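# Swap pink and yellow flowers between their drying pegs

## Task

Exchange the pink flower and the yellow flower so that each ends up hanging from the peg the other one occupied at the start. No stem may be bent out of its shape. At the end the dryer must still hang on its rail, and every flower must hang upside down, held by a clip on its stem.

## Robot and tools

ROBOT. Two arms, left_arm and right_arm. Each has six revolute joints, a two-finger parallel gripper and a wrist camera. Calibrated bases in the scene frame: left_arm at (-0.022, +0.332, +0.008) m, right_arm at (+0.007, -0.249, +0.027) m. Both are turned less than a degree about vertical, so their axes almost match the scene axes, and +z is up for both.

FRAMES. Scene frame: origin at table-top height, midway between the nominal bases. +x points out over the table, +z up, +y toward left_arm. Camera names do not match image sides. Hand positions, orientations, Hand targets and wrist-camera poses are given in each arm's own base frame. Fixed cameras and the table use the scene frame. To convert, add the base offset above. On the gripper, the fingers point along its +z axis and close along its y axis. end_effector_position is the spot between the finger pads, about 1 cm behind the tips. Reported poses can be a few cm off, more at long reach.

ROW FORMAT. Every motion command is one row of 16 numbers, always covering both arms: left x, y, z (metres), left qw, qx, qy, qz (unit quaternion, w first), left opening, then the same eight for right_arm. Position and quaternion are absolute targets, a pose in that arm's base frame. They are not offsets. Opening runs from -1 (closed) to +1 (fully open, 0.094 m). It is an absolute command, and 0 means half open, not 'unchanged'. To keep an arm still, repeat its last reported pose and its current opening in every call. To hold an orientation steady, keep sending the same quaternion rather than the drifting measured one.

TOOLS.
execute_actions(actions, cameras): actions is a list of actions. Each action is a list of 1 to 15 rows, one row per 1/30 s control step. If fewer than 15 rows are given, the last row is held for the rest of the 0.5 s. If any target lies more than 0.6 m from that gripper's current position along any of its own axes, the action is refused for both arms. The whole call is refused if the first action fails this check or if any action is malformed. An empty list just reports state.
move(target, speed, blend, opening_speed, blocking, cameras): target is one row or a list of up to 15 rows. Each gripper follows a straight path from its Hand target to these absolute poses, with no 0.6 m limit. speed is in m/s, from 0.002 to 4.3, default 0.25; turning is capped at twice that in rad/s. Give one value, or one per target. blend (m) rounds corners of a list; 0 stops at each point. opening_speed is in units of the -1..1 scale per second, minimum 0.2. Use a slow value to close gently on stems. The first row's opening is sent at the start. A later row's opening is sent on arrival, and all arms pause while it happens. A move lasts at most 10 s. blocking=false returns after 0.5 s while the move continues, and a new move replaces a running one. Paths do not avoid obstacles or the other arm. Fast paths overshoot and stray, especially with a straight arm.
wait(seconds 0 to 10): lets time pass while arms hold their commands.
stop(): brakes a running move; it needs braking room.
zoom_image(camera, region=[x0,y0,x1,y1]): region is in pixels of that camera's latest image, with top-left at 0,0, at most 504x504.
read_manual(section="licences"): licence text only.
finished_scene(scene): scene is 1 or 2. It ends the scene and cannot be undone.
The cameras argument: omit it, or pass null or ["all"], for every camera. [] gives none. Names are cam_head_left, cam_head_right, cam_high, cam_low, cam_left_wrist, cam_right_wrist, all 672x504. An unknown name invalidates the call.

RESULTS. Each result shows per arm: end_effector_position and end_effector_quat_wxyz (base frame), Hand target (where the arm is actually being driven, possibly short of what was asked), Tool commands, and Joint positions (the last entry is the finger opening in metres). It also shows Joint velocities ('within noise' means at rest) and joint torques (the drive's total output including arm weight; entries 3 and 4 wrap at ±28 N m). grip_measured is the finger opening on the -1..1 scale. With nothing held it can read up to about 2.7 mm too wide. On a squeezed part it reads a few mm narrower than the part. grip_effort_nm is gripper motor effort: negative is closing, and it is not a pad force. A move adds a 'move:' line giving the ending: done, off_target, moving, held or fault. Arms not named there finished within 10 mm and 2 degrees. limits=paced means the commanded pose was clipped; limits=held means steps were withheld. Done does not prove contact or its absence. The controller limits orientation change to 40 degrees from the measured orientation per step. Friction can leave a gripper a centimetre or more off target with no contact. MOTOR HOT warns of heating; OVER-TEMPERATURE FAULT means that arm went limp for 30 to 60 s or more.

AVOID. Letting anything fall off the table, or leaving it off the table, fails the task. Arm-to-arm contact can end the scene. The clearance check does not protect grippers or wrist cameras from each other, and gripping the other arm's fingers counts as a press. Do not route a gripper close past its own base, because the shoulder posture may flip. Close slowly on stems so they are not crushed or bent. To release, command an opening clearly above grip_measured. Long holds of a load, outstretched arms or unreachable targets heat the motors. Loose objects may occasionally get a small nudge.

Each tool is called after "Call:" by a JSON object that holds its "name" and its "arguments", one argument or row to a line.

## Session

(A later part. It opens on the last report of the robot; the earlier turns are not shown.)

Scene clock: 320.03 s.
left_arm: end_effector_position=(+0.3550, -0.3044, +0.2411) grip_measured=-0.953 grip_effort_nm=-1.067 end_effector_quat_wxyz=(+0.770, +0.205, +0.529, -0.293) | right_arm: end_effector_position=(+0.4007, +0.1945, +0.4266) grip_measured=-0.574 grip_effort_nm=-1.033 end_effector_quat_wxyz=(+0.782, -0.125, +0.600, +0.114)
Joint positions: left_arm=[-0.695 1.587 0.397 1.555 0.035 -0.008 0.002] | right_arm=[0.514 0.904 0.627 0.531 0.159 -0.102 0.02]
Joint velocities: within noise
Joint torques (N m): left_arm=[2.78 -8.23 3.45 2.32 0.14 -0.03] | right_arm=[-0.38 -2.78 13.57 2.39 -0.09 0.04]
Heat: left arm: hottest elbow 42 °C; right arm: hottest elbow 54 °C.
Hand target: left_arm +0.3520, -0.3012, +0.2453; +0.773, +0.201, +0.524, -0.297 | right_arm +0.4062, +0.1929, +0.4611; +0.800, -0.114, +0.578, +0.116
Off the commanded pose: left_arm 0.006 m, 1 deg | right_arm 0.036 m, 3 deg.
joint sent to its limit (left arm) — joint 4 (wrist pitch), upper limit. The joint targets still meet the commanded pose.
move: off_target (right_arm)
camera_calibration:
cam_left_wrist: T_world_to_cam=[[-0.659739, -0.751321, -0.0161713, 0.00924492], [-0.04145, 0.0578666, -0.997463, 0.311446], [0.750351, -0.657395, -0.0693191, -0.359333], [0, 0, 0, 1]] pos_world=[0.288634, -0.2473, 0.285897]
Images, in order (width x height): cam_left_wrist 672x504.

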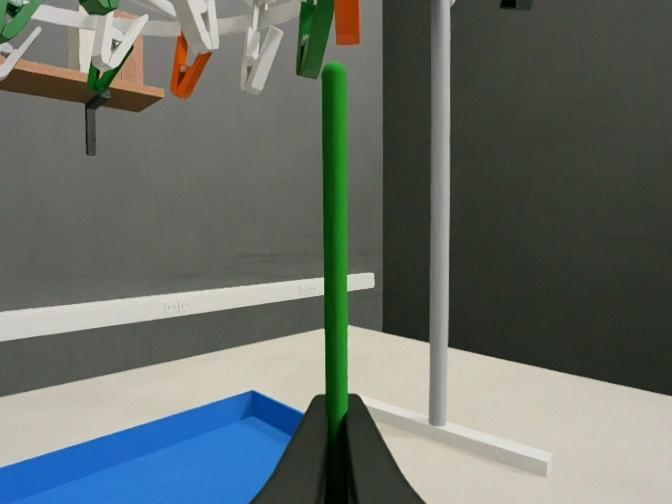

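Call:
{"name": "move", "arguments": {
  "target": [0.352,-0.301,0.26,0.6883,0.2421,0.6307,-0.2642,-0.96,0.4085,0.194,0.462,0.7995,-0.1144,0.5781,0.1158,-0.61],
  "speed": 0.15,
  "cameras": ["cam_left_wrist"]
}}

Call:
{"name": "zoom_image", "arguments": {
  "camera": "cam_left_wrist",
  "region": [220, 0, 420, 150]
}}

Scene clock: 326.67 s.
left_arm: end_effector_position=(+0.3452, -0.2973, +0.2511) grip_measured=-0.953 grip_effort_nm=-1.062 end_effector_quat_wxyz=(+0.686, +0.242, +0.633, -0.266) | right_arm: end_effector_position=(+0.4007, +0.1945, +0.4266) grip_measured=-0.574 grip_effort_nm=-1.028 end_effector_quat_wxyz=(+0.782, -0.125, +0.600, +0.114)
Joint positions: left_arm=[-0.695 1.198 0.387 0.894 0.039 -0.008 0.002] | right_arm=[0.514 0.904 0.627 0.531 0.159 -0.102 0.02]
Joint velocities: within noise
Joint torques (N m): left_arm=[2.9 -5.3 8.64 1.11 0.13 0.1] | right_arm=[-0.26 -2.78 13.61 2.36 -0.1 0.03]
Heat: left arm: hottest elbow 41 °C; right arm: hottest elbow 54 °C.
Hand target: left_arm +0.3516, -0.3008, +0.2602; +0.689, +0.242, +0.630, -0.264 | right_arm +0.4062, +0.1929, +0.4611; +0.800, -0.114, +0.578, +0.116
Off the commanded pose: left_arm 0.012 m, 0 deg | right_arm 0.036 m, 3 deg.
move: off_target (left_arm, right_arm)
camera_calibration:
cam_left_wrist: T_world_to_cam=[[-0.665797, -0.746081, -0.00877512, 0.0101008], [-0.25178, 0.235726, -0.938637, 0.43137], [0.702368, -0.622733, -0.344794, -0.250449], [0, 0, 0, 1]] pos_world=[0.291242, -0.250112, 0.318635]
Images, in order (width x height): cam_left_wrist 672x504.

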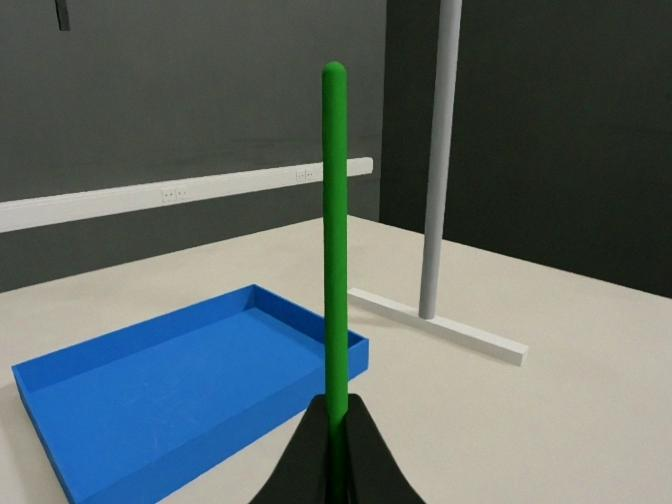

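Scaled by 2.520 from the camera's 672x504 image, which has a finer 960x720 frame.

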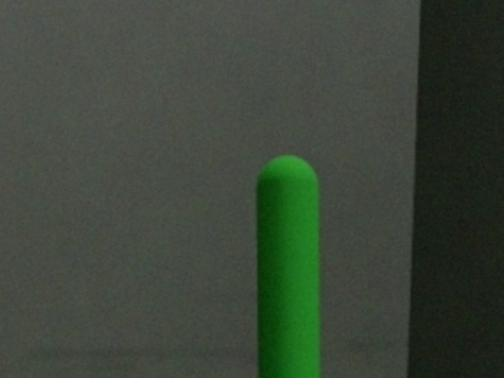

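Call:
{"name": "move", "arguments": {
  "target": [0.352,-0.301,0.26,0.8205,0.1710,0.4455,-0.3150,-0.96,0.4085,0.194,0.462,0.7995,-0.1144,0.5781,0.1158,-0.61],
  "speed": 0.15,
  "cameras": ["cam_left_wrist"]
}}

Call:
{"name": "zoom_image", "arguments": {
  "camera": "cam_left_wrist",
  "region": [220, 0, 420, 150]
}}

Scene clock: 331.27 s.
left_arm: end_effector_position=(+0.3491, -0.3002, +0.2564) grip_measured=-0.953 grip_effort_nm=-1.062 end_effector_quat_wxyz=(+0.777, +0.202, +0.517, -0.296) | right_arm: end_effector_position=(+0.4007, +0.1945, +0.4266) grip_measured=-0.574 grip_effort_nm=-1.028 end_effector_quat_wxyz=(+0.782, -0.125, +0.600, +0.114)
Joint positions: left_arm=[-0.695 1.54 0.388 1.546 0.038 -0.008 0.002] | right_arm=[0.514 0.904 0.627 0.531 0.159 -0.102 0.02]
Joint velocities: within noise
Joint torques (N m): left_arm=[2.67 -6.3 5.16 2.65 -0.07 -0.03] | right_arm=[-0.15 -2.67 13.61 2.35 -0.09 0.04]
Heat: left arm: hottest elbow 42 °C; right arm: hottest elbow 55 °C.
Hand target: left_arm +0.3520, -0.3011, +0.2607; +0.782, +0.196, +0.510, -0.300 | right_arm +0.4062, +0.1929, +0.4611; +0.800, -0.114, +0.578, +0.116
Off the commanded pose: left_arm 0.005 m, 10 deg | right_arm 0.036 m, 3 deg.
joint sent to its limit (left arm) — joint 4 (wrist pitch), upper limit. The joint targets are off in orientation, not in position.
move: off_target (left_arm, right_arm)
camera_calibration:
cam_left_wrist: T_world_to_cam=[[-0.661498, -0.74973, -0.0180286, 0.0103819], [-0.018394, 0.0402525, -0.99902, 0.313382], [0.749721, -0.660519, -0.0404175, -0.359228], [0, 0, 0, 1]] pos_world=[0.281953, -0.242107, 0.298743]
Images, in order (width x height): cam_left_wrist 672x504.

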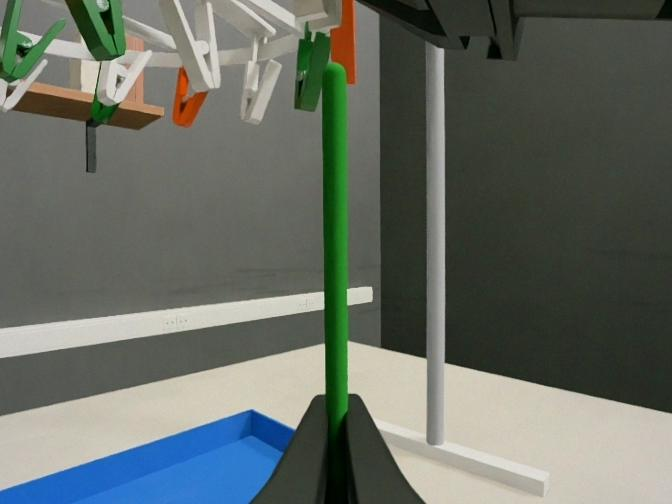

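Scaled by 2.520 from the camera's 672x504 image, which has a finer 960x720 frame.

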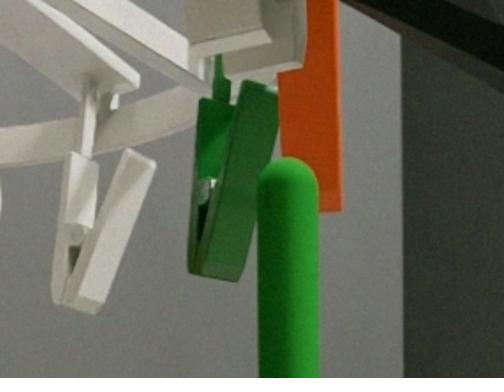

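Call:
{"name": "zoom_image", "arguments": {
  "camera": "cam_left_wrist",
  "region": [280, 0, 360, 60]
}}

Scaled by 6.300 from the camera's 672x504 image, which has a finer 960x720 frame.

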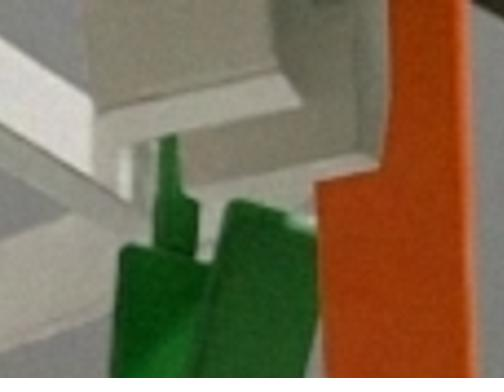

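Call:
{"name": "move", "arguments": {
  "target": [0.435,-0.364,0.316,0.7874,0.1926,0.5016,-0.3023,-0.96,0.4085,0.194,0.462,0.7995,-0.1144,0.5781,0.1158,-0.61],
  "speed": 0.1,
  "cameras": ["cam_left_wrist","cam_right_wrist"]
}}

Call:
{"name": "zoom_image", "arguments": {
  "camera": "cam_left_wrist",
  "region": [220, 0, 420, 150]
}}

Scene clock: 345.07 s.
left_arm: end_effector_position=(+0.4216, -0.3596, +0.3059) grip_measured=-0.953 grip_effort_nm=-1.062 end_effector_quat_wxyz=(+0.783, +0.199, +0.508, -0.300) | right_arm: end_effector_position=(+0.4007, +0.1945, +0.4266) grip_measured=-0.574 grip_effort_nm=-1.033 end_effector_quat_wxyz=(+0.782, -0.125, +0.600, +0.114)
Joint positions: left_arm=[-0.692 1.585 0.674 1.328 0.044 -0.011 0.002] | right_arm=[0.514 0.904 0.627 0.531 0.159 -0.102 0.02]
Joint velocities: within noise
Joint torques (N m): left_arm=[3.25 -8.59 8.92 1.43 0.12 -0.07] | right_arm=[-0.26 -2.67 13.55 2.35 -0.09 0.05]
Heat: left arm: hottest elbow 42 °C; right arm: hottest elbow 56 °C.
Hand target: left_arm +0.4343, -0.3634, +0.3159; +0.787, +0.193, +0.502, -0.302 | right_arm +0.4062, +0.1929, +0.4611; +0.800, -0.114, +0.578, +0.116
Off the commanded pose: left_arm 0.017 m, 1 deg | right_arm 0.036 m, 3 deg.
move: off_target (left_arm, right_arm)
camera_calibration:
cam_left_wrist: T_world_to_cam=[[-0.663811, -0.747684, -0.017988, 0.0164301], [-0.00131527, 0.0252184, -0.999681, 0.354039], [0.747899, -0.663576, -0.0177236, -0.458077], [0, 0, 0, 1]] pos_world=[0.353967, -0.300612, 0.346103]
cam_right_wrist: T_world_to_cam=[[0.330894, -0.941117, 0.0693359, 0.0198458], [-0.144163, -0.123026, -0.981877, 0.541797], [0.932591, 0.314902, -0.176383, -0.272767], [0, 0, 0, 1]] pos_world=[0.325921, 0.171227, 0.48249]
Images, in order (width x height): cam_left_wrist 672x504, cam_right_wrist 672x504.

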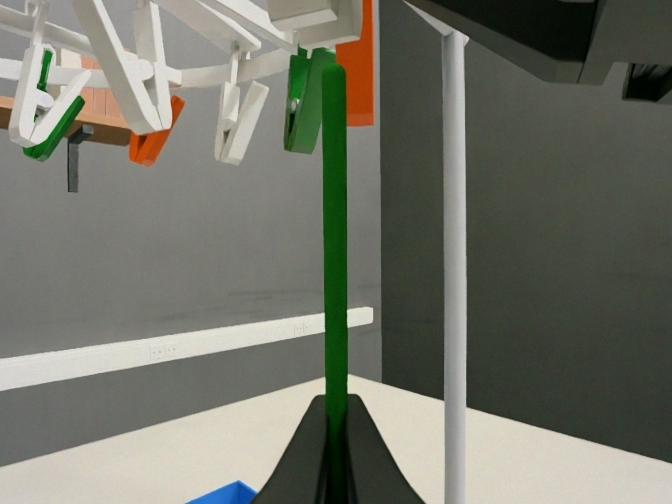

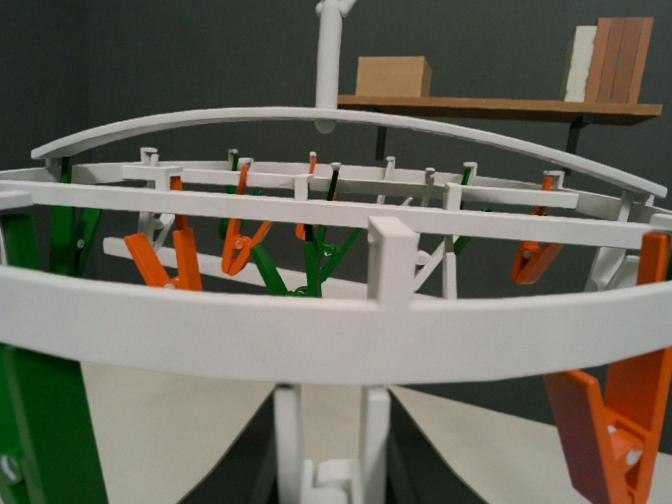

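Scaled by 2.520 from the camera's 672x504 image, which has a finer 960x720 frame.

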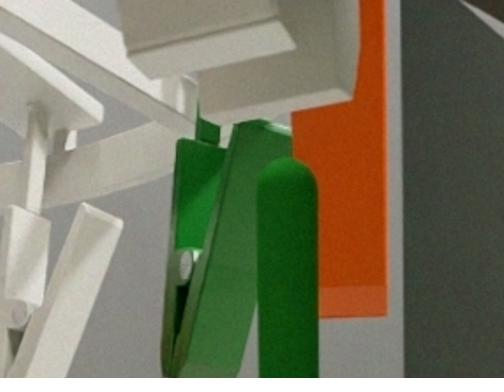

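Call:
{"name": "move", "arguments": {
  "target": [0.457,-0.334,0.304,0.7874,0.1926,0.5016,-0.3023,-0.96,0.4085,0.194,0.462,0.7995,-0.1144,0.5781,0.1158,-0.61],
  "speed": 0.1,
  "cameras": ["cam_left_wrist"]
}}

Call:
{"name": "zoom_image", "arguments": {
  "camera": "cam_left_wrist",
  "region": [280, 0, 480, 150]
}}

Scene clock: 358.80 s.
left_arm: end_effector_position=(+0.4483, -0.3315, +0.2910) grip_measured=-0.953 grip_effort_nm=-1.067 end_effector_quat_wxyz=(+0.777, +0.200, +0.517, -0.297) | right_arm: end_effector_position=(+0.4007, +0.1945, +0.4266) grip_measured=-0.574 grip_effort_nm=-1.033 end_effector_quat_wxyz=(+0.782, -0.125, +0.600, +0.114)
Joint positions: left_arm=[-0.597 1.617 0.674 1.342 0.126 -0.049 0.002] | right_arm=[0.514 0.904 0.627 0.531 0.159 -0.102 0.02]
Joint velocities: within noise
Joint torques (N m): left_arm=[3.08 -8.82 8.18 2.63 0.11 -0.06] | right_arm=[-0.21 -2.67 13.63 2.4 -0.11 0.05]
Heat: left arm: hottest elbow 45 °C; right arm: hottest elbow 57 °C.
Hand target: left_arm +0.4564, -0.3336, +0.3038; +0.787, +0.193, +0.502, -0.302 | right_arm +0.4062, +0.1929, +0.4611; +0.800, -0.114, +0.578, +0.116
Off the commanded pose: left_arm 0.016 m, 2 deg | right_arm 0.036 m, 3 deg.
move: off_target (left_arm, right_arm)
camera_calibration:
cam_left_wrist: T_world_to_cam=[[-0.660858, -0.750377, -0.0141813, 0.0515253], [-0.0204624, 0.0369033, -0.999109, 0.350834], [0.750232, -0.659979, -0.0397423, -0.453087], [0, 0, 0, 1]] pos_world=[0.381151, -0.273312, 0.333246]
Images, in order (width x height): cam_left_wrist 672x504.

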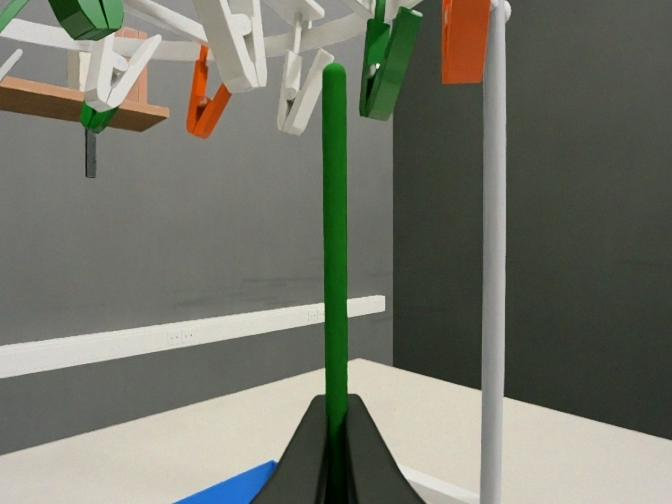

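Scaled by 2.520 from the camera's 672x504 image, which has a finer 960x720 frame.

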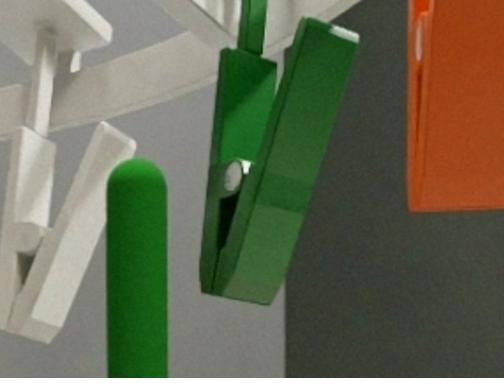

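Call:
{"name": "move", "arguments": {
  "target": [0.457,-0.334,0.322,0.7874,0.1926,0.5016,-0.3023,-0.96,0.4085,0.194,0.462,0.7995,-0.1144,0.5781,0.1158,-0.61],
  "speed": 0.1,
  "cameras": ["cam_left_wrist"]
}}

Call:
{"name": "zoom_image", "arguments": {
  "camera": "cam_left_wrist",
  "region": [320, 0, 520, 150]
}}

Scene clock: 363.27 s.
left_arm: end_effector_position=(+0.4488, -0.3319, +0.2948) grip_measured=-0.953 grip_effort_nm=-1.067 end_effector_quat_wxyz=(+0.775, +0.201, +0.521, -0.297) | right_arm: end_effector_position=(+0.4007, +0.1945, +0.4266) grip_measured=-0.574 grip_effort_nm=-1.033 end_effector_quat_wxyz=(+0.782, -0.125, +0.600, +0.114)
Joint positions: left_arm=[-0.597 1.601 0.677 1.313 0.126 -0.05 0.002] | right_arm=[0.514 0.904 0.627 0.531 0.159 -0.102 0.02]
Joint velocities: within noise
Joint torques (N m): left_arm=[3.02 -11.05 8.83 1.46 0.1 -0.06] | right_arm=[-0.26 -2.67 13.6 2.4 -0.09 0.04]
Heat: left arm: hottest elbow 45 °C; right arm: hottest elbow 57 °C.
Hand target: left_arm +0.4558, -0.3331, +0.3221; +0.787, +0.193, +0.501, -0.302 | right_arm +0.4062, +0.1929, +0.4611; +0.800, -0.114, +0.578, +0.116
Off the commanded pose: left_arm 0.029 m, 3 deg | right_arm 0.036 m, 3 deg.
move: off_target (left_arm, right_arm)
camera_calibration:
cam_left_wrist: T_world_to_cam=[[-0.661533, -0.749816, -0.0122223, 0.0515587], [-0.0282591, 0.0412119, -0.998751, 0.359422], [0.749383, -0.660361, -0.0484522, -0.450744], [0, 0, 0, 1]] pos_world=[0.382045, -0.273807, 0.337763]
Images, in order (width x height): cam_left_wrist 672x504.

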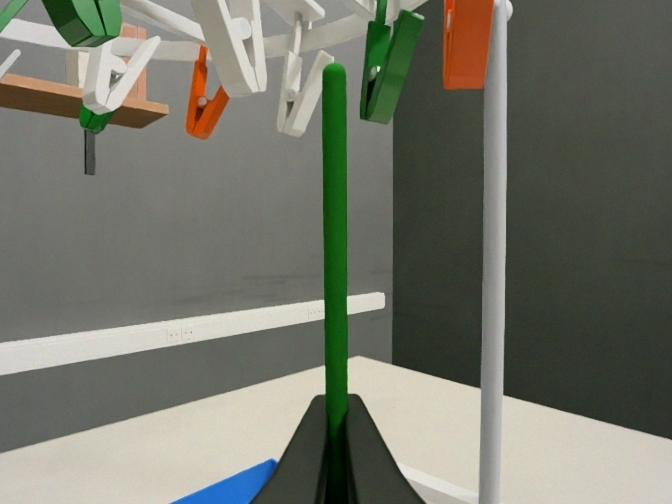

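Scaled by 2.520 from the camera's 672x504 image, which has a finer 960x720 frame.

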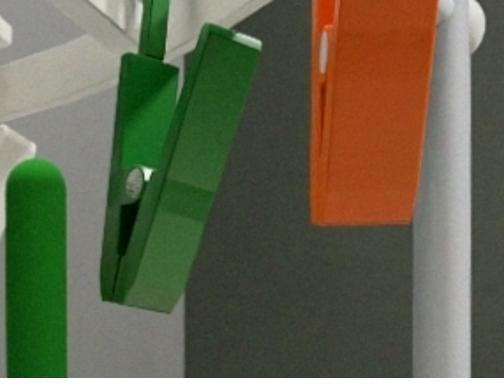

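Call:
{"name": "move", "arguments": {
  "target": [0.457,-0.334,0.343,0.7874,0.1926,0.5016,-0.3023,-0.96,0.4085,0.194,0.462,0.7995,-0.1144,0.5781,0.1158,-0.61],
  "speed": 0.1,
  "cameras": ["cam_left_wrist"]
}}

Call:
{"name": "zoom_image", "arguments": {
  "camera": "cam_left_wrist",
  "region": [320, 0, 520, 150]
}}

Scene clock: 368.27 s.
left_arm: end_effector_position=(+0.4492, -0.3321, +0.3154) grip_measured=-0.953 grip_effort_nm=-1.062 end_effector_quat_wxyz=(+0.775, +0.200, +0.521, -0.297) | right_arm: end_effector_position=(+0.4007, +0.1945, +0.4266) grip_measured=-0.574 grip_effort_nm=-1.023 end_effector_quat_wxyz=(+0.782, -0.125, +0.600, +0.114)
Joint positions: left_arm=[-0.597 1.548 0.693 1.244 0.126 -0.05 0.002] | right_arm=[0.514 0.904 0.627 0.531 0.159 -0.102 0.02]
Joint velocities: within noise
Joint torques (N m): left_arm=[2.96 -10.64 9.35 1.51 0.1 -0.06] | right_arm=[-0.32 -2.78 13.61 2.4 -0.1 0.03]
Heat: left arm: hottest elbow 44 °C; right arm: hottest elbow 57 °C.
Hand target: left_arm +0.4558, -0.3332, +0.3429; +0.787, +0.193, +0.502, -0.302 | right_arm +0.4062, +0.1929, +0.4611; +0.800, -0.114, +0.578, +0.116
Off the commanded pose: left_arm 0.029 m, 3 deg | right_arm 0.036 m, 3 deg.
move: off_target (left_arm, right_arm)
camera_calibration:
cam_left_wrist: T_world_to_cam=[[-0.661682, -0.749689, -0.0119541, 0.051855], [-0.0278287, 0.040488, -0.998792, 0.379663], [0.749268, -0.660551, -0.047653, -0.450398], [0, 0, 0, 1]] pos_world=[0.382345, -0.274007, 0.358362]
Images, in order (width x height): cam_left_wrist 672x504.

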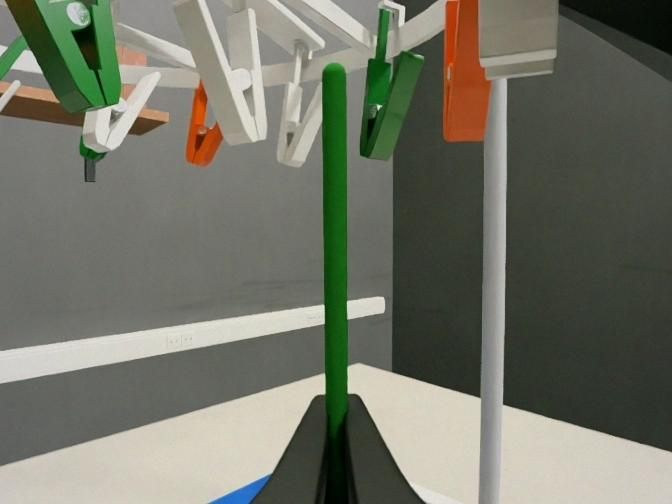

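Scaled by 2.520 from the camera's 672x504 image, which has a finer 960x720 frame.

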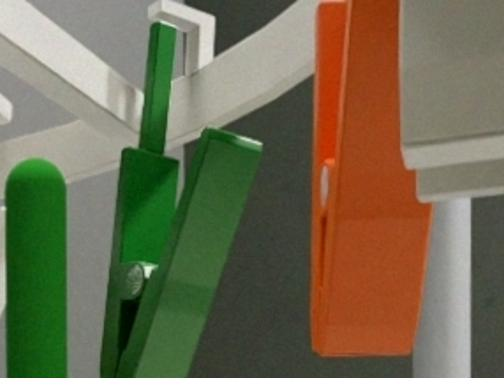

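Call:
{"name": "zoom_image", "arguments": {
  "camera": "cam_left_wrist",
  "region": [465, 0, 585, 90]
}}

Scaled by 4.200 from the camera's 672x504 image, which has a finer 960x720 frame.

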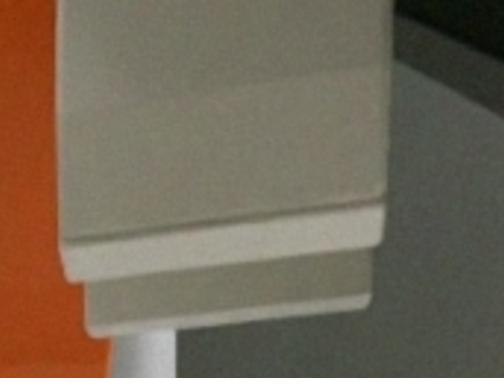

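Call:
{"name": "move", "arguments": {
  "target": [0.428,-0.359,0.305,0.7874,0.1926,0.5016,-0.3023,-0.96,0.4085,0.194,0.462,0.7995,-0.1144,0.5781,0.1158,-0.61],
  "speed": 0.1,
  "cameras": ["cam_left_wrist","cam_low"]
}}

Call:
{"name": "zoom_image", "arguments": {
  "camera": "cam_left_wrist",
  "region": [260, 0, 400, 100]
}}

Call:
{"name": "zoom_image", "arguments": {
  "camera": "cam_low",
  "region": [260, 110, 380, 200]
}}

Scene clock: 388.67 s.
left_arm: end_effector_position=(+0.4297, -0.3559, +0.3062) grip_measured=-0.953 grip_effort_nm=-1.067 end_effector_quat_wxyz=(+0.784, +0.190, +0.507, -0.304) | right_arm: end_effector_position=(+0.4007, +0.1945, +0.4266) grip_measured=-0.574 grip_effort_nm=-1.038 end_effector_quat_wxyz=(+0.782, -0.125, +0.600, +0.114)
Joint positions: left_arm=[-0.676 1.599 0.686 1.34 0.048 -0.032 0.002] | right_arm=[0.514 0.904 0.627 0.531 0.159 -0.102 0.02]
Joint velocities: within noise
Joint torques (N m): left_arm=[2.02 -8.82 6.01 2.62 -0.07 0.17] | right_arm=[-0.26 -2.67 13.56 2.39 -0.09 0.05]
Heat: left arm: hottest elbow 44 °C; right arm: hottest elbow 58 °C.
Hand target: left_arm +0.4280, -0.3589, +0.3050; +0.787, +0.193, +0.502, -0.302 | right_arm +0.4062, +0.1929, +0.4611; +0.800, -0.114, +0.578, +0.116
Off the commanded pose: left_arm 0.004 m, 1 deg | right_arm 0.036 m, 3 deg.
move: off_target (right_arm)
camera_calibration:
cam_left_wrist: T_world_to_cam=[[-0.661422, -0.750013, -0.000994146, 0.0174993], [-0.00566202, 0.00631868, -0.999964, 0.349612], [0.749993, -0.661392, -0.0084259, -0.464549], [0, 0, 0, 1]] pos_world=[0.361962, -0.296334, 0.345702]
Images, in order (width x height): cam_low 672x504, cam_left_wrist 672x504.

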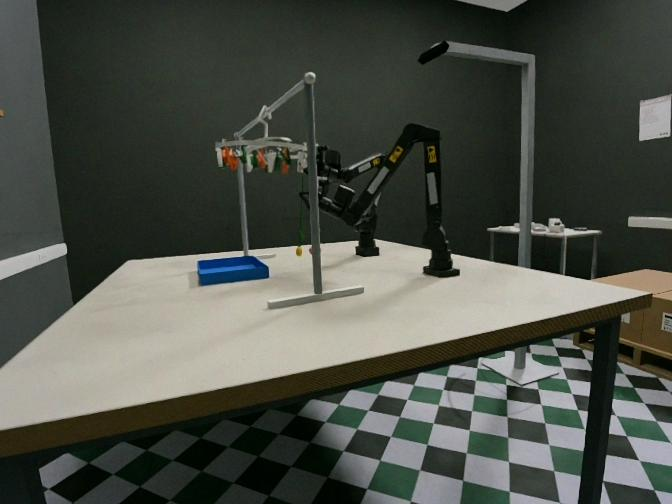

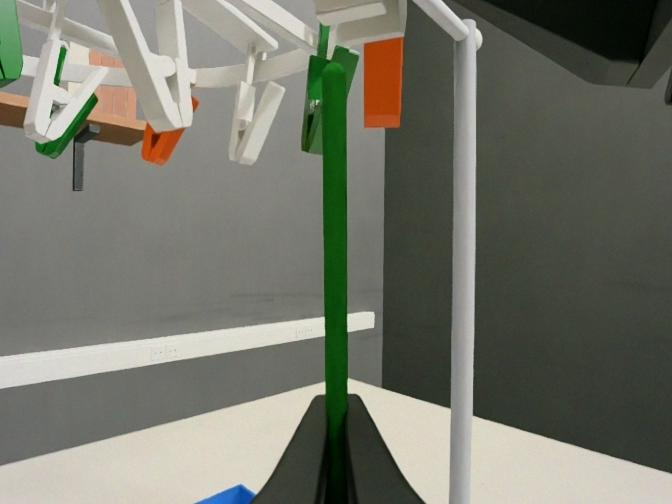

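Scaled by 3.600 from the camera's 672x504 image, which has a finer 960x720 frame.

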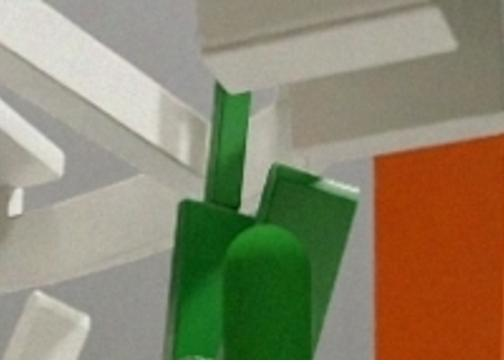

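Scaled by 4.200 from the camera's 672x504 image, which has a finer 960x720 frame.

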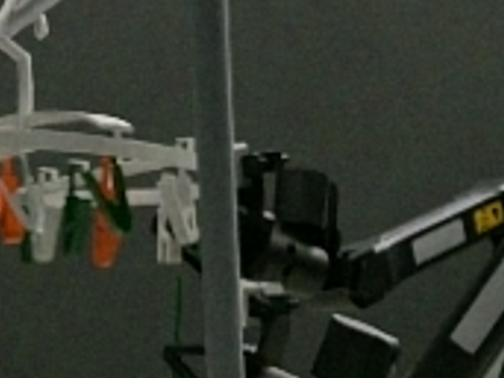

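Call:
{"name": "move", "arguments": {
  "target": [0.4225,-0.360,0.328,0.7874,0.1926,0.5016,-0.3023,-0.96,0.4085,0.194,0.462,0.7995,-0.1144,0.5781,0.1158,-0.61],
  "speed": 0.06,
  "cameras": ["cam_left_wrist","cam_low"]
}}

Call:
{"name": "zoom_image", "arguments": {
  "camera": "cam_left_wrist",
  "region": [260, 0, 400, 100]
}}

Call:
{"name": "zoom_image", "arguments": {
  "camera": "cam_low",
  "region": [280, 130, 340, 190]
}}

Scene clock: 400.83 s.
left_arm: end_effector_position=(+0.4261, -0.3561, +0.3176) grip_measured=-0.953 grip_effort_nm=-1.072 end_effector_quat_wxyz=(+0.783, +0.190, +0.509, -0.302) | right_arm: end_effector_position=(+0.4007, +0.1945, +0.4266) grip_measured=-0.574 grip_effort_nm=-1.033 end_effector_quat_wxyz=(+0.782, -0.125, +0.600, +0.114)
Joint positions: left_arm=[-0.683 1.559 0.686 1.295 0.039 -0.027 0.002] | right_arm=[0.514 0.904 0.627 0.531 0.159 -0.102 0.02]
Joint velocities: within noise
Joint torques (N m): left_arm=[1.85 -10.7 6.74 1.48 -0.07 0.17] | right_arm=[-0.21 -2.61 13.63 2.37 -0.08 0.05]
Heat: left arm: hottest elbow 44 °C; right arm: hottest elbow 59 °C.
Hand target: left_arm +0.4225, -0.3599, +0.3280; +0.787, +0.193, +0.501, -0.302 | right_arm +0.4062, +0.1929, +0.4611; +0.800, -0.114, +0.578, +0.116
Off the commanded pose: left_arm 0.012 m, 1 deg | right_arm 0.036 m, 3 deg.
move: off_target (left_arm, right_arm)
camera_calibration:
cam_left_wrist: T_world_to_cam=[[-0.658819, -0.752301, -0.0013734, 0.0131317], [-0.0090434, 0.00974508, -0.999912, 0.363613], [0.752247, -0.658748, -0.0132236, -0.460378], [0, 0, 0, 1]] pos_world=[0.358258, -0.296938, 0.357511]
Images, in order (width x height): cam_low 672x504, cam_left_wrist 672x504.

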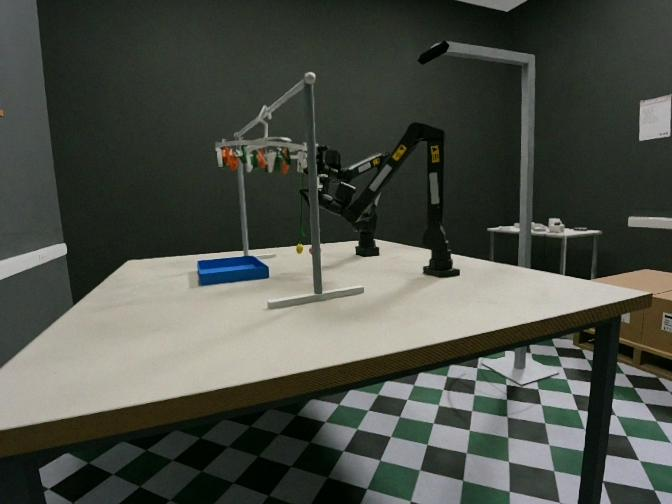

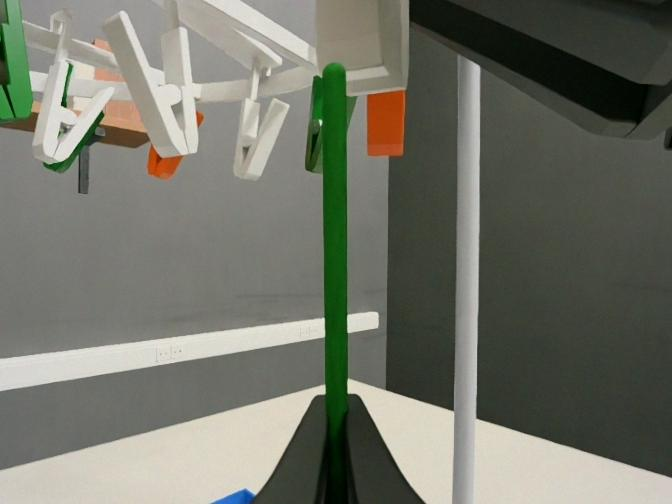

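Scaled by 3.600 from the camera's 672x504 image, which has a finer 960x720 frame.

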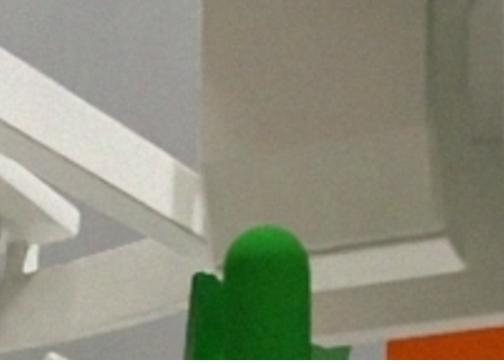

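Scaled by 8.400 from the camera's 672x504 image, which has a finer 960x720 frame.

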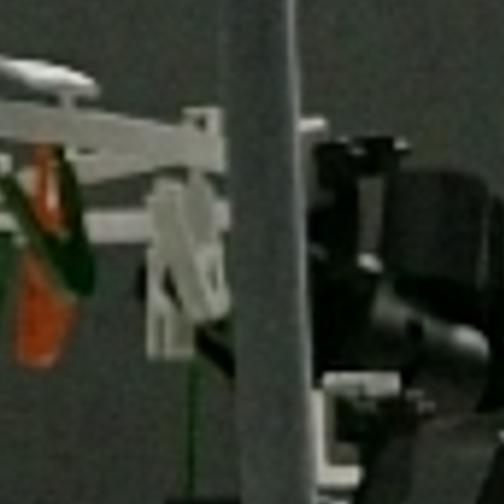

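Call:
{"name": "move", "arguments": {
  "target": [
    [0.4225,-0.360,0.301,0.7874,0.1926,0.5016,-0.3023,-0.96,0.4085,0.194,0.462,0.7995,-0.1144,0.5781,0.1158,-0.61],
    [0.434,-0.373,0.308,0.7874,0.1926,0.5016,-0.3023,-0.96,0.4085,0.194,0.462,0.7995,-0.1144,0.5781,0.1158,-0.61]
  ],
  "speed": 0.06,
  "cameras": ["cam_left_wrist"]
}}

Call:
{"name": "zoom_image", "arguments": {
  "camera": "cam_left_wrist",
  "region": [260, 0, 400, 100]
}}

Scene clock: 409.00 s.
left_arm: end_effector_position=(+0.4276, -0.3611, +0.2976) grip_measured=-0.953 grip_effort_nm=-1.062 end_effector_quat_wxyz=(+0.781, +0.192, +0.513, -0.301) | right_arm: end_effector_position=(+0.4007, +0.1945, +0.4266) grip_measured=-0.574 grip_effort_nm=-1.038 end_effector_quat_wxyz=(+0.782, -0.125, +0.600, +0.114)
Joint positions: left_arm=[-0.691 1.615 0.683 1.344 0.032 -0.024 0.002] | right_arm=[0.514 0.904 0.627 0.531 0.159 -0.102 0.02]
Joint velocities: within noise
Joint torques (N m): left_arm=[1.79 -8.76 8.72 1.68 -0.07 0.17] | right_arm=[-0.21 -2.67 13.59 2.43 -0.09 0.03]
Heat: left arm: hottest elbow 44 °C; right arm: hottest elbow 59 °C.
Hand target: left_arm +0.4332, -0.3724, +0.3079; +0.787, +0.192, +0.502, -0.302 | right_arm +0.4062, +0.1929, +0.4611; +0.800, -0.114, +0.578, +0.116
Off the commanded pose: left_arm 0.017 m, 1 deg | right_arm 0.036 m, 3 deg.
move: off_target (left_arm, right_arm)
camera_calibration:
cam_left_wrist: T_world_to_cam=[[-0.659035, -0.752111, -0.000838633, 0.0103243], [-0.0161634, 0.0152779, -0.999753, 0.348682], [0.751938, -0.658859, -0.0222253, -0.462422], [0, 0, 0, 1]] pos_world=[0.360153, -0.302233, 0.338327]
Images, in order (width x height): cam_left_wrist 672x504.

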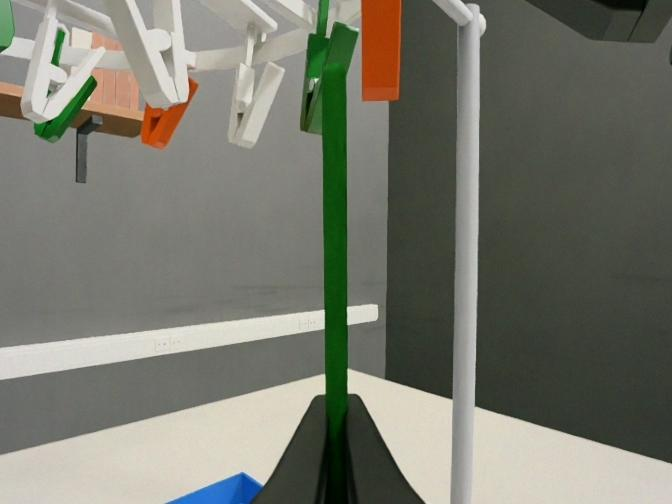

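Scaled by 3.600 from the camera's 672x504 image, which has a finer 960x720 frame.

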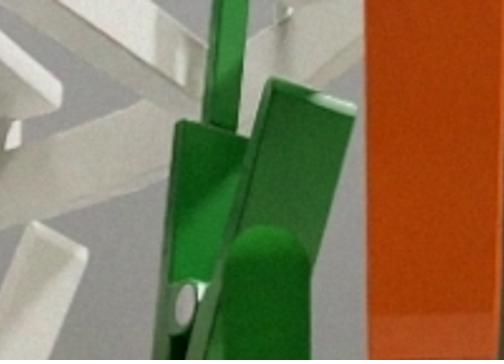

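Call:
{"name": "move", "arguments": {
  "target": [0.4395,-0.380,0.326,0.7874,0.1926,0.5016,-0.3023,-0.96,0.4085,0.194,0.462,0.7995,-0.1144,0.5781,0.1158,-0.61],
  "speed": 0.06,
  "cameras": ["cam_left_wrist"]
}}

Call:
{"name": "zoom_image", "arguments": {
  "camera": "cam_left_wrist",
  "region": [260, 0, 400, 100]
}}

Scene clock: 411.90 s.
left_arm: end_effector_position=(+0.4364, -0.3703, +0.3004) grip_measured=-0.953 grip_effort_nm=-1.067 end_effector_quat_wxyz=(+0.775, +0.195, +0.522, -0.299) | right_arm: end_effector_position=(+0.4007, +0.1945, +0.4266) grip_measured=-0.574 grip_effort_nm=-1.033 end_effector_quat_wxyz=(+0.782, -0.125, +0.600, +0.114)
Joint positions: left_arm=[-0.694 1.615 0.718 1.287 0.028 -0.023 0.002] | right_arm=[0.514 0.904 0.627 0.531 0.159 -0.102 0.02]
Joint velocities: within noise
Joint torques (N m): left_arm=[1.79 -11.11 9.09 1.48 -0.07 0.16] | right_arm=[0.03 -2.84 13.65 2.36 -0.1 0.02]
Heat: left arm: hottest elbow 44 °C; right arm: hottest elbow 59 °C.
Hand target: left_arm +0.4384, -0.3791, +0.3259; +0.787, +0.192, +0.502, -0.302 | right_arm +0.4062, +0.1929, +0.4611; +0.800, -0.114, +0.578, +0.116
Off the commanded pose: left_arm 0.028 m, 3 deg | right_arm 0.036 m, 3 deg.
move: off_target (left_arm, right_arm)
camera_calibration:
cam_left_wrist: T_world_to_cam=[[-0.658792, -0.752325, -0.000184759, 0.00883653], [-0.0340505, 0.0300625, -0.998968, 0.364681], [0.751554, -0.658106, -0.045422, -0.467565], [0, 0, 0, 1]] pos_world=[0.369639, -0.312022, 0.343069]
Images, in order (width x height): cam_left_wrist 672x504.

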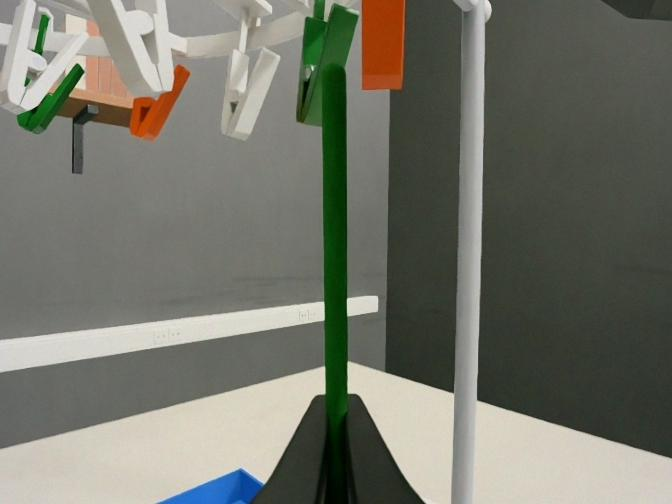

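Scaled by 3.600 from the camera's 672x504 image, which has a finer 960x720 frame.

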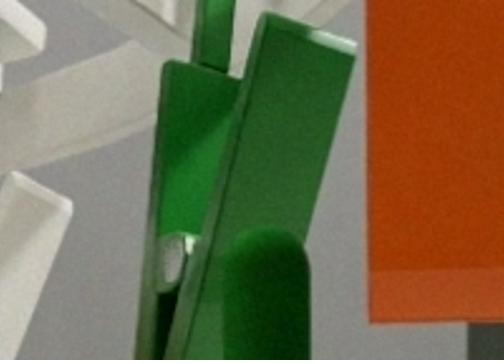

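Call:
{"name": "move", "arguments": {
  "target": [0.4365,-0.380,0.337,0.7874,0.1926,0.5016,-0.3023,-0.96,0.4085,0.194,0.462,0.7995,-0.1144,0.5781,0.1158,-0.61],
  "speed": 0.04,
  "cameras": ["cam_left_wrist"]
}}

Call:
{"name": "zoom_image", "arguments": {
  "camera": "cam_left_wrist",
  "region": [260, 0, 400, 100]
}}

Scene clock: 414.80 s.
left_arm: end_effector_position=(+0.4341, -0.3709, +0.3071) grip_measured=-0.953 grip_effort_nm=-1.062 end_effector_quat_wxyz=(+0.773, +0.196, +0.525, -0.298) | right_arm: end_effector_position=(+0.4007, +0.1945, +0.4266) grip_measured=-0.574 grip_effort_nm=-1.028 end_effector_quat_wxyz=(+0.782, -0.125, +0.600, +0.114)
Joint positions: left_arm=[-0.699 1.589 0.718 1.253 0.024 -0.021 0.002] | right_arm=[0.514 0.904 0.627 0.531 0.159 -0.102 0.02]
Joint velocities: within noise
Joint torques (N m): left_arm=[1.85 -11.34 9.35 1.54 -0.07 0.18] | right_arm=[-0.15 -2.55 13.59 2.37 -0.1 0.03]
Heat: left arm: hottest elbow 45 °C; right arm: hottest elbow 60 °C.
Hand target: left_arm +0.4351, -0.3788, +0.3369; +0.787, +0.192, +0.502, -0.302 | right_arm +0.4062, +0.1929, +0.4611; +0.800, -0.114, +0.578, +0.116
Off the commanded pose: left_arm 0.031 m, 3 deg | right_arm 0.036 m, 3 deg.
move: off_target (left_arm, right_arm)
camera_calibration:
cam_left_wrist: T_world_to_cam=[[-0.658778, -0.752337, -0.000164224, 0.00683651], [-0.039479, 0.0347875, -0.998615, 0.375388], [0.7513, -0.657859, -0.0526188, -0.463478], [0, 0, 0, 1]] pos_world=[0.367535, -0.312819, 0.350482]
Images, in order (width x height): cam_left_wrist 672x504.

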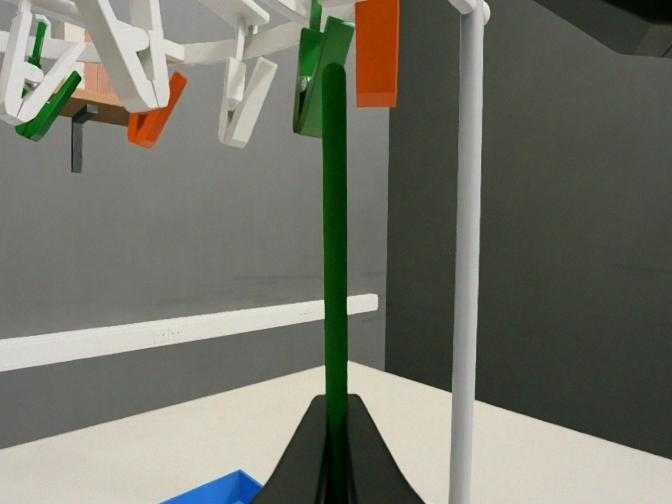

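Scaled by 3.600 from the camera's 672x504 image, which has a finer 960x720 frame.

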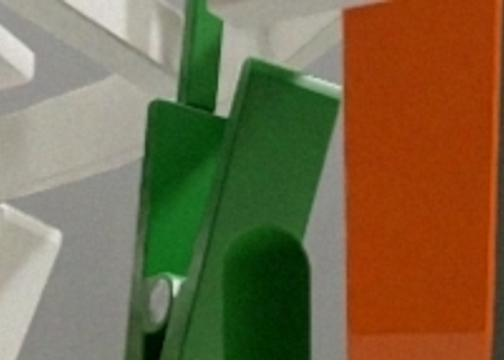

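Call:
{"name": "move", "arguments": {
  "target": [0.4365,-0.380,0.339,0.8003,0.1846,0.4808,-0.3072,-0.96,0.4085,0.194,0.462,0.7995,-0.1144,0.5781,0.1158,-0.61],
  "speed": 0.04,
  "cameras": ["cam_left_wrist"]
}}

Call:
{"name": "zoom_image", "arguments": {
  "camera": "cam_left_wrist",
  "region": [260, 0, 400, 100]
}}

Scene clock: 418.40 s.
left_arm: end_effector_position=(+0.4322, -0.3694, +0.3206) grip_measured=-0.953 grip_effort_nm=-1.062 end_effector_quat_wxyz=(+0.787, +0.188, +0.503, -0.303) | right_arm: end_effector_position=(+0.4007, +0.1946, +0.4272) grip_measured=-0.574 grip_effort_nm=-1.033 end_effector_quat_wxyz=(+0.782, -0.125, +0.600, +0.114)
Joint positions: left_arm=[-0.699 1.592 0.727 1.302 0.023 -0.02 0.002] | right_arm=[0.514 0.904 0.628 0.532 0.159 -0.102 0.02]
Joint velocities: within noise
Joint torques (N m): left_arm=[1.79 -8.94 9.36 2.58 -0.06 0.16] | right_arm=[-0.21 -2.67 13.55 2.35 -0.09 0.02]
Heat: left arm: hottest elbow 45 °C; right arm: hottest elbow 60 °C.
Hand target: left_arm +0.4355, -0.3793, +0.3387; +0.800, +0.185, +0.481, -0.307 | right_arm +0.4063, +0.1930, +0.4612; +0.800, -0.115, +0.578, +0.116
Off the commanded pose: left_arm 0.022 m, 3 deg | right_arm 0.036 m, 3 deg.
move: off_target (left_arm, right_arm)
camera_calibration:
cam_left_wrist: T_world_to_cam=[[-0.658319, -0.752737, -0.00164444, 0.0068885], [0.00249635, 0.0000013877, -0.999997, 0.358274], [0.752735, -0.658321, 0.00187818, -0.47869], [0, 0, 0, 1]] pos_world=[0.363967, -0.309947, 0.359184]
Images, in order (width x height): cam_left_wrist 672x504.

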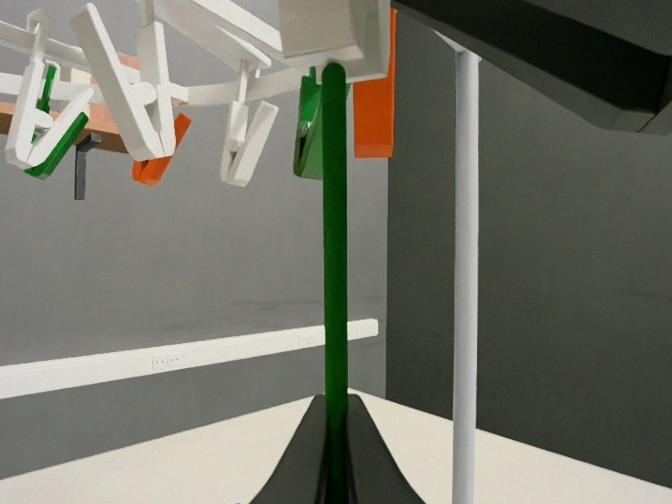

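Scaled by 3.600 from the camera's 672x504 image, which has a finer 960x720 frame.

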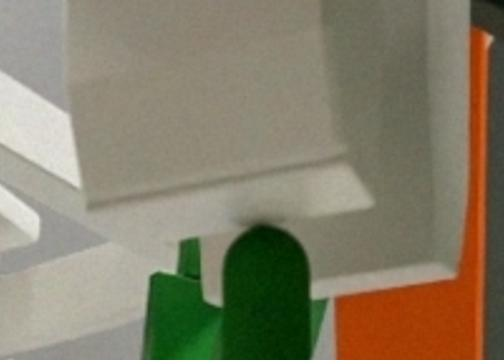

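Call:
{"name": "move", "arguments": {
  "target": [
    [0.4365,-0.380,0.31,0.8003,0.1846,0.4808,-0.3072,-0.96,0.4085,0.194,0.462,0.7995,-0.1144,0.5781,0.1158,-0.61],
    [0.4365,-0.3838,0.333,0.8003,0.1846,0.4808,-0.3072,-0.96,0.4085,0.194,0.462,0.7995,-0.1144,0.5781,0.1158,-0.61]
  ],
  "speed": 0.06,
  "cameras": ["cam_left_wrist"]
}}

Call:
{"name": "zoom_image", "arguments": {
  "camera": "cam_left_wrist",
  "region": [260, 0, 400, 100]
}}

Scene clock: 425.57 s.
left_arm: end_effector_position=(+0.4347, -0.3750, +0.3053) grip_measured=-0.953 grip_effort_nm=-1.067 end_effector_quat_wxyz=(+0.787, +0.188, +0.503, -0.303) | right_arm: end_effector_position=(+0.4007, +0.1946, +0.4272) grip_measured=-0.574 grip_effort_nm=-1.028 end_effector_quat_wxyz=(+0.782, -0.125, +0.600, +0.114)
Joint positions: left_arm=[-0.706 1.644 0.732 1.35 0.017 -0.019 0.002] | right_arm=[0.514 0.904 0.628 0.532 0.159 -0.102 0.02]
Joint velocities: within noise
Joint torques (N m): left_arm=[1.85 -11.75 8.84 1.37 -0.06 0.18] | right_arm=[-0.09 -2.61 13.53 2.4 -0.08 0.03]
Heat: left arm: hottest elbow 45 °C; right arm: hottest elbow 61 °C.
Hand target: left_arm +0.4354, -0.3827, +0.3329; +0.800, +0.184, +0.481, -0.307 | right_arm +0.4063, +0.1930, +0.4612; +0.800, -0.115, +0.578, +0.116
Off the commanded pose: left_arm 0.029 m, 3 deg | right_arm 0.036 m, 3 deg.
move: off_target (left_arm, right_arm)
camera_calibration:
cam_left_wrist: T_world_to_cam=[[-0.658542, -0.752544, -0.000434367, 0.00409548], [0.00259726, -0.00169563, -0.999995, 0.342194], [0.752539, -0.65854, 0.0030712, -0.484572], [0, 0, 0, 1]] pos_world=[0.366467, -0.315448, 0.343683]
Images, in order (width x height): cam_left_wrist 672x504.

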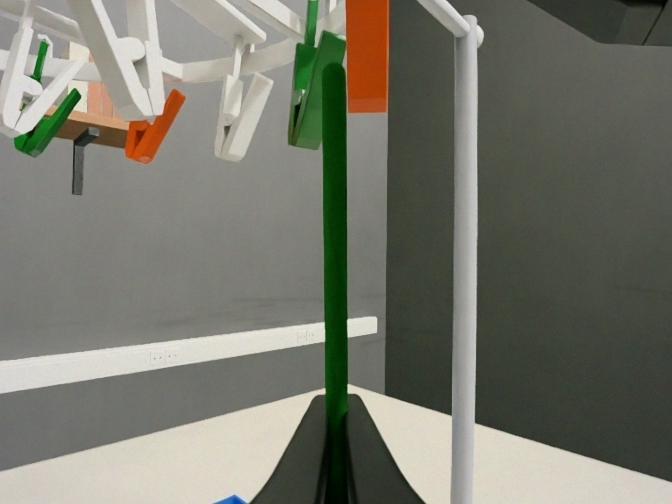

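Scaled by 3.600 from the camera's 672x504 image, which has a finer 960x720 frame.

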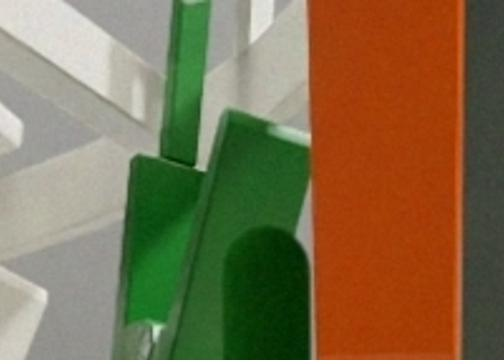

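Call:
{"name": "move", "arguments": {
  "target": [0.4360,-0.3833,0.341,0.8003,0.1846,0.4808,-0.3072,-0.96,0.4085,0.194,0.462,0.7995,-0.1144,0.5781,0.1158,-0.61],
  "speed": 0.04,
  "cameras": ["cam_left_wrist"]
}}

Call:
{"name": "zoom_image", "arguments": {
  "camera": "cam_left_wrist",
  "region": [260, 0, 400, 100]
}}

Scene clock: 429.23 s.
left_arm: end_effector_position=(+0.4338, -0.3746, +0.3105) grip_measured=-0.953 grip_effort_nm=-1.062 end_effector_quat_wxyz=(+0.786, +0.189, +0.505, -0.303) | right_arm: end_effector_position=(+0.4007, +0.1946, +0.4272) grip_measured=-0.574 grip_effort_nm=-1.033 end_effector_quat_wxyz=(+0.782, -0.125, +0.600, +0.114)
Joint positions: left_arm=[-0.706 1.625 0.732 1.325 0.017 -0.018 0.002] | right_arm=[0.514 0.904 0.628 0.532 0.159 -0.102 0.02]
Joint velocities: within noise
Joint torques (N m): left_arm=[1.79 -11.75 9.21 1.33 -0.05 0.16] | right_arm=[-0.21 -2.78 13.5 2.4 -0.08 0.04]
Heat: left arm: hottest elbow 45 °C; right arm: hottest elbow 62 °C.
Hand target: left_arm +0.4346, -0.3821, +0.3409; +0.800, +0.184, +0.481, -0.307 | right_arm +0.4063, +0.1930, +0.4612; +0.800, -0.115, +0.578, +0.116
Off the commanded pose: left_arm 0.032 m, 3 deg | right_arm 0.036 m, 3 deg.
move: off_target (left_arm, right_arm)
camera_calibration:
cam_left_wrist: T_world_to_cam=[[-0.658596, -0.752496, -0.00112094, 0.00413796], [-0.000635231, 0.00204559, -0.999998, 0.350267], [0.752496, -0.658594, -0.00182523, -0.482151], [0, 0, 0, 1]] pos_world=[0.365765, -0.315144, 0.349391]
Images, in order (width x height): cam_left_wrist 672x504.

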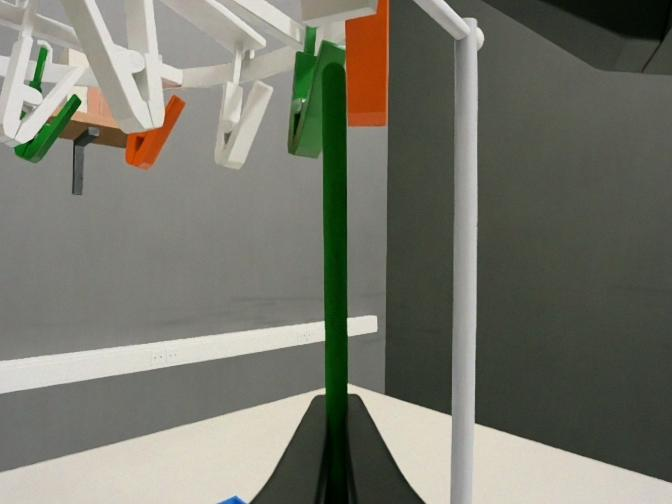

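Scaled by 3.600 from the camera's 672x504 image, which has a finer 960x720 frame.

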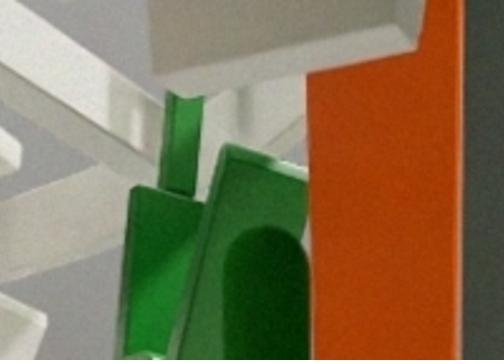

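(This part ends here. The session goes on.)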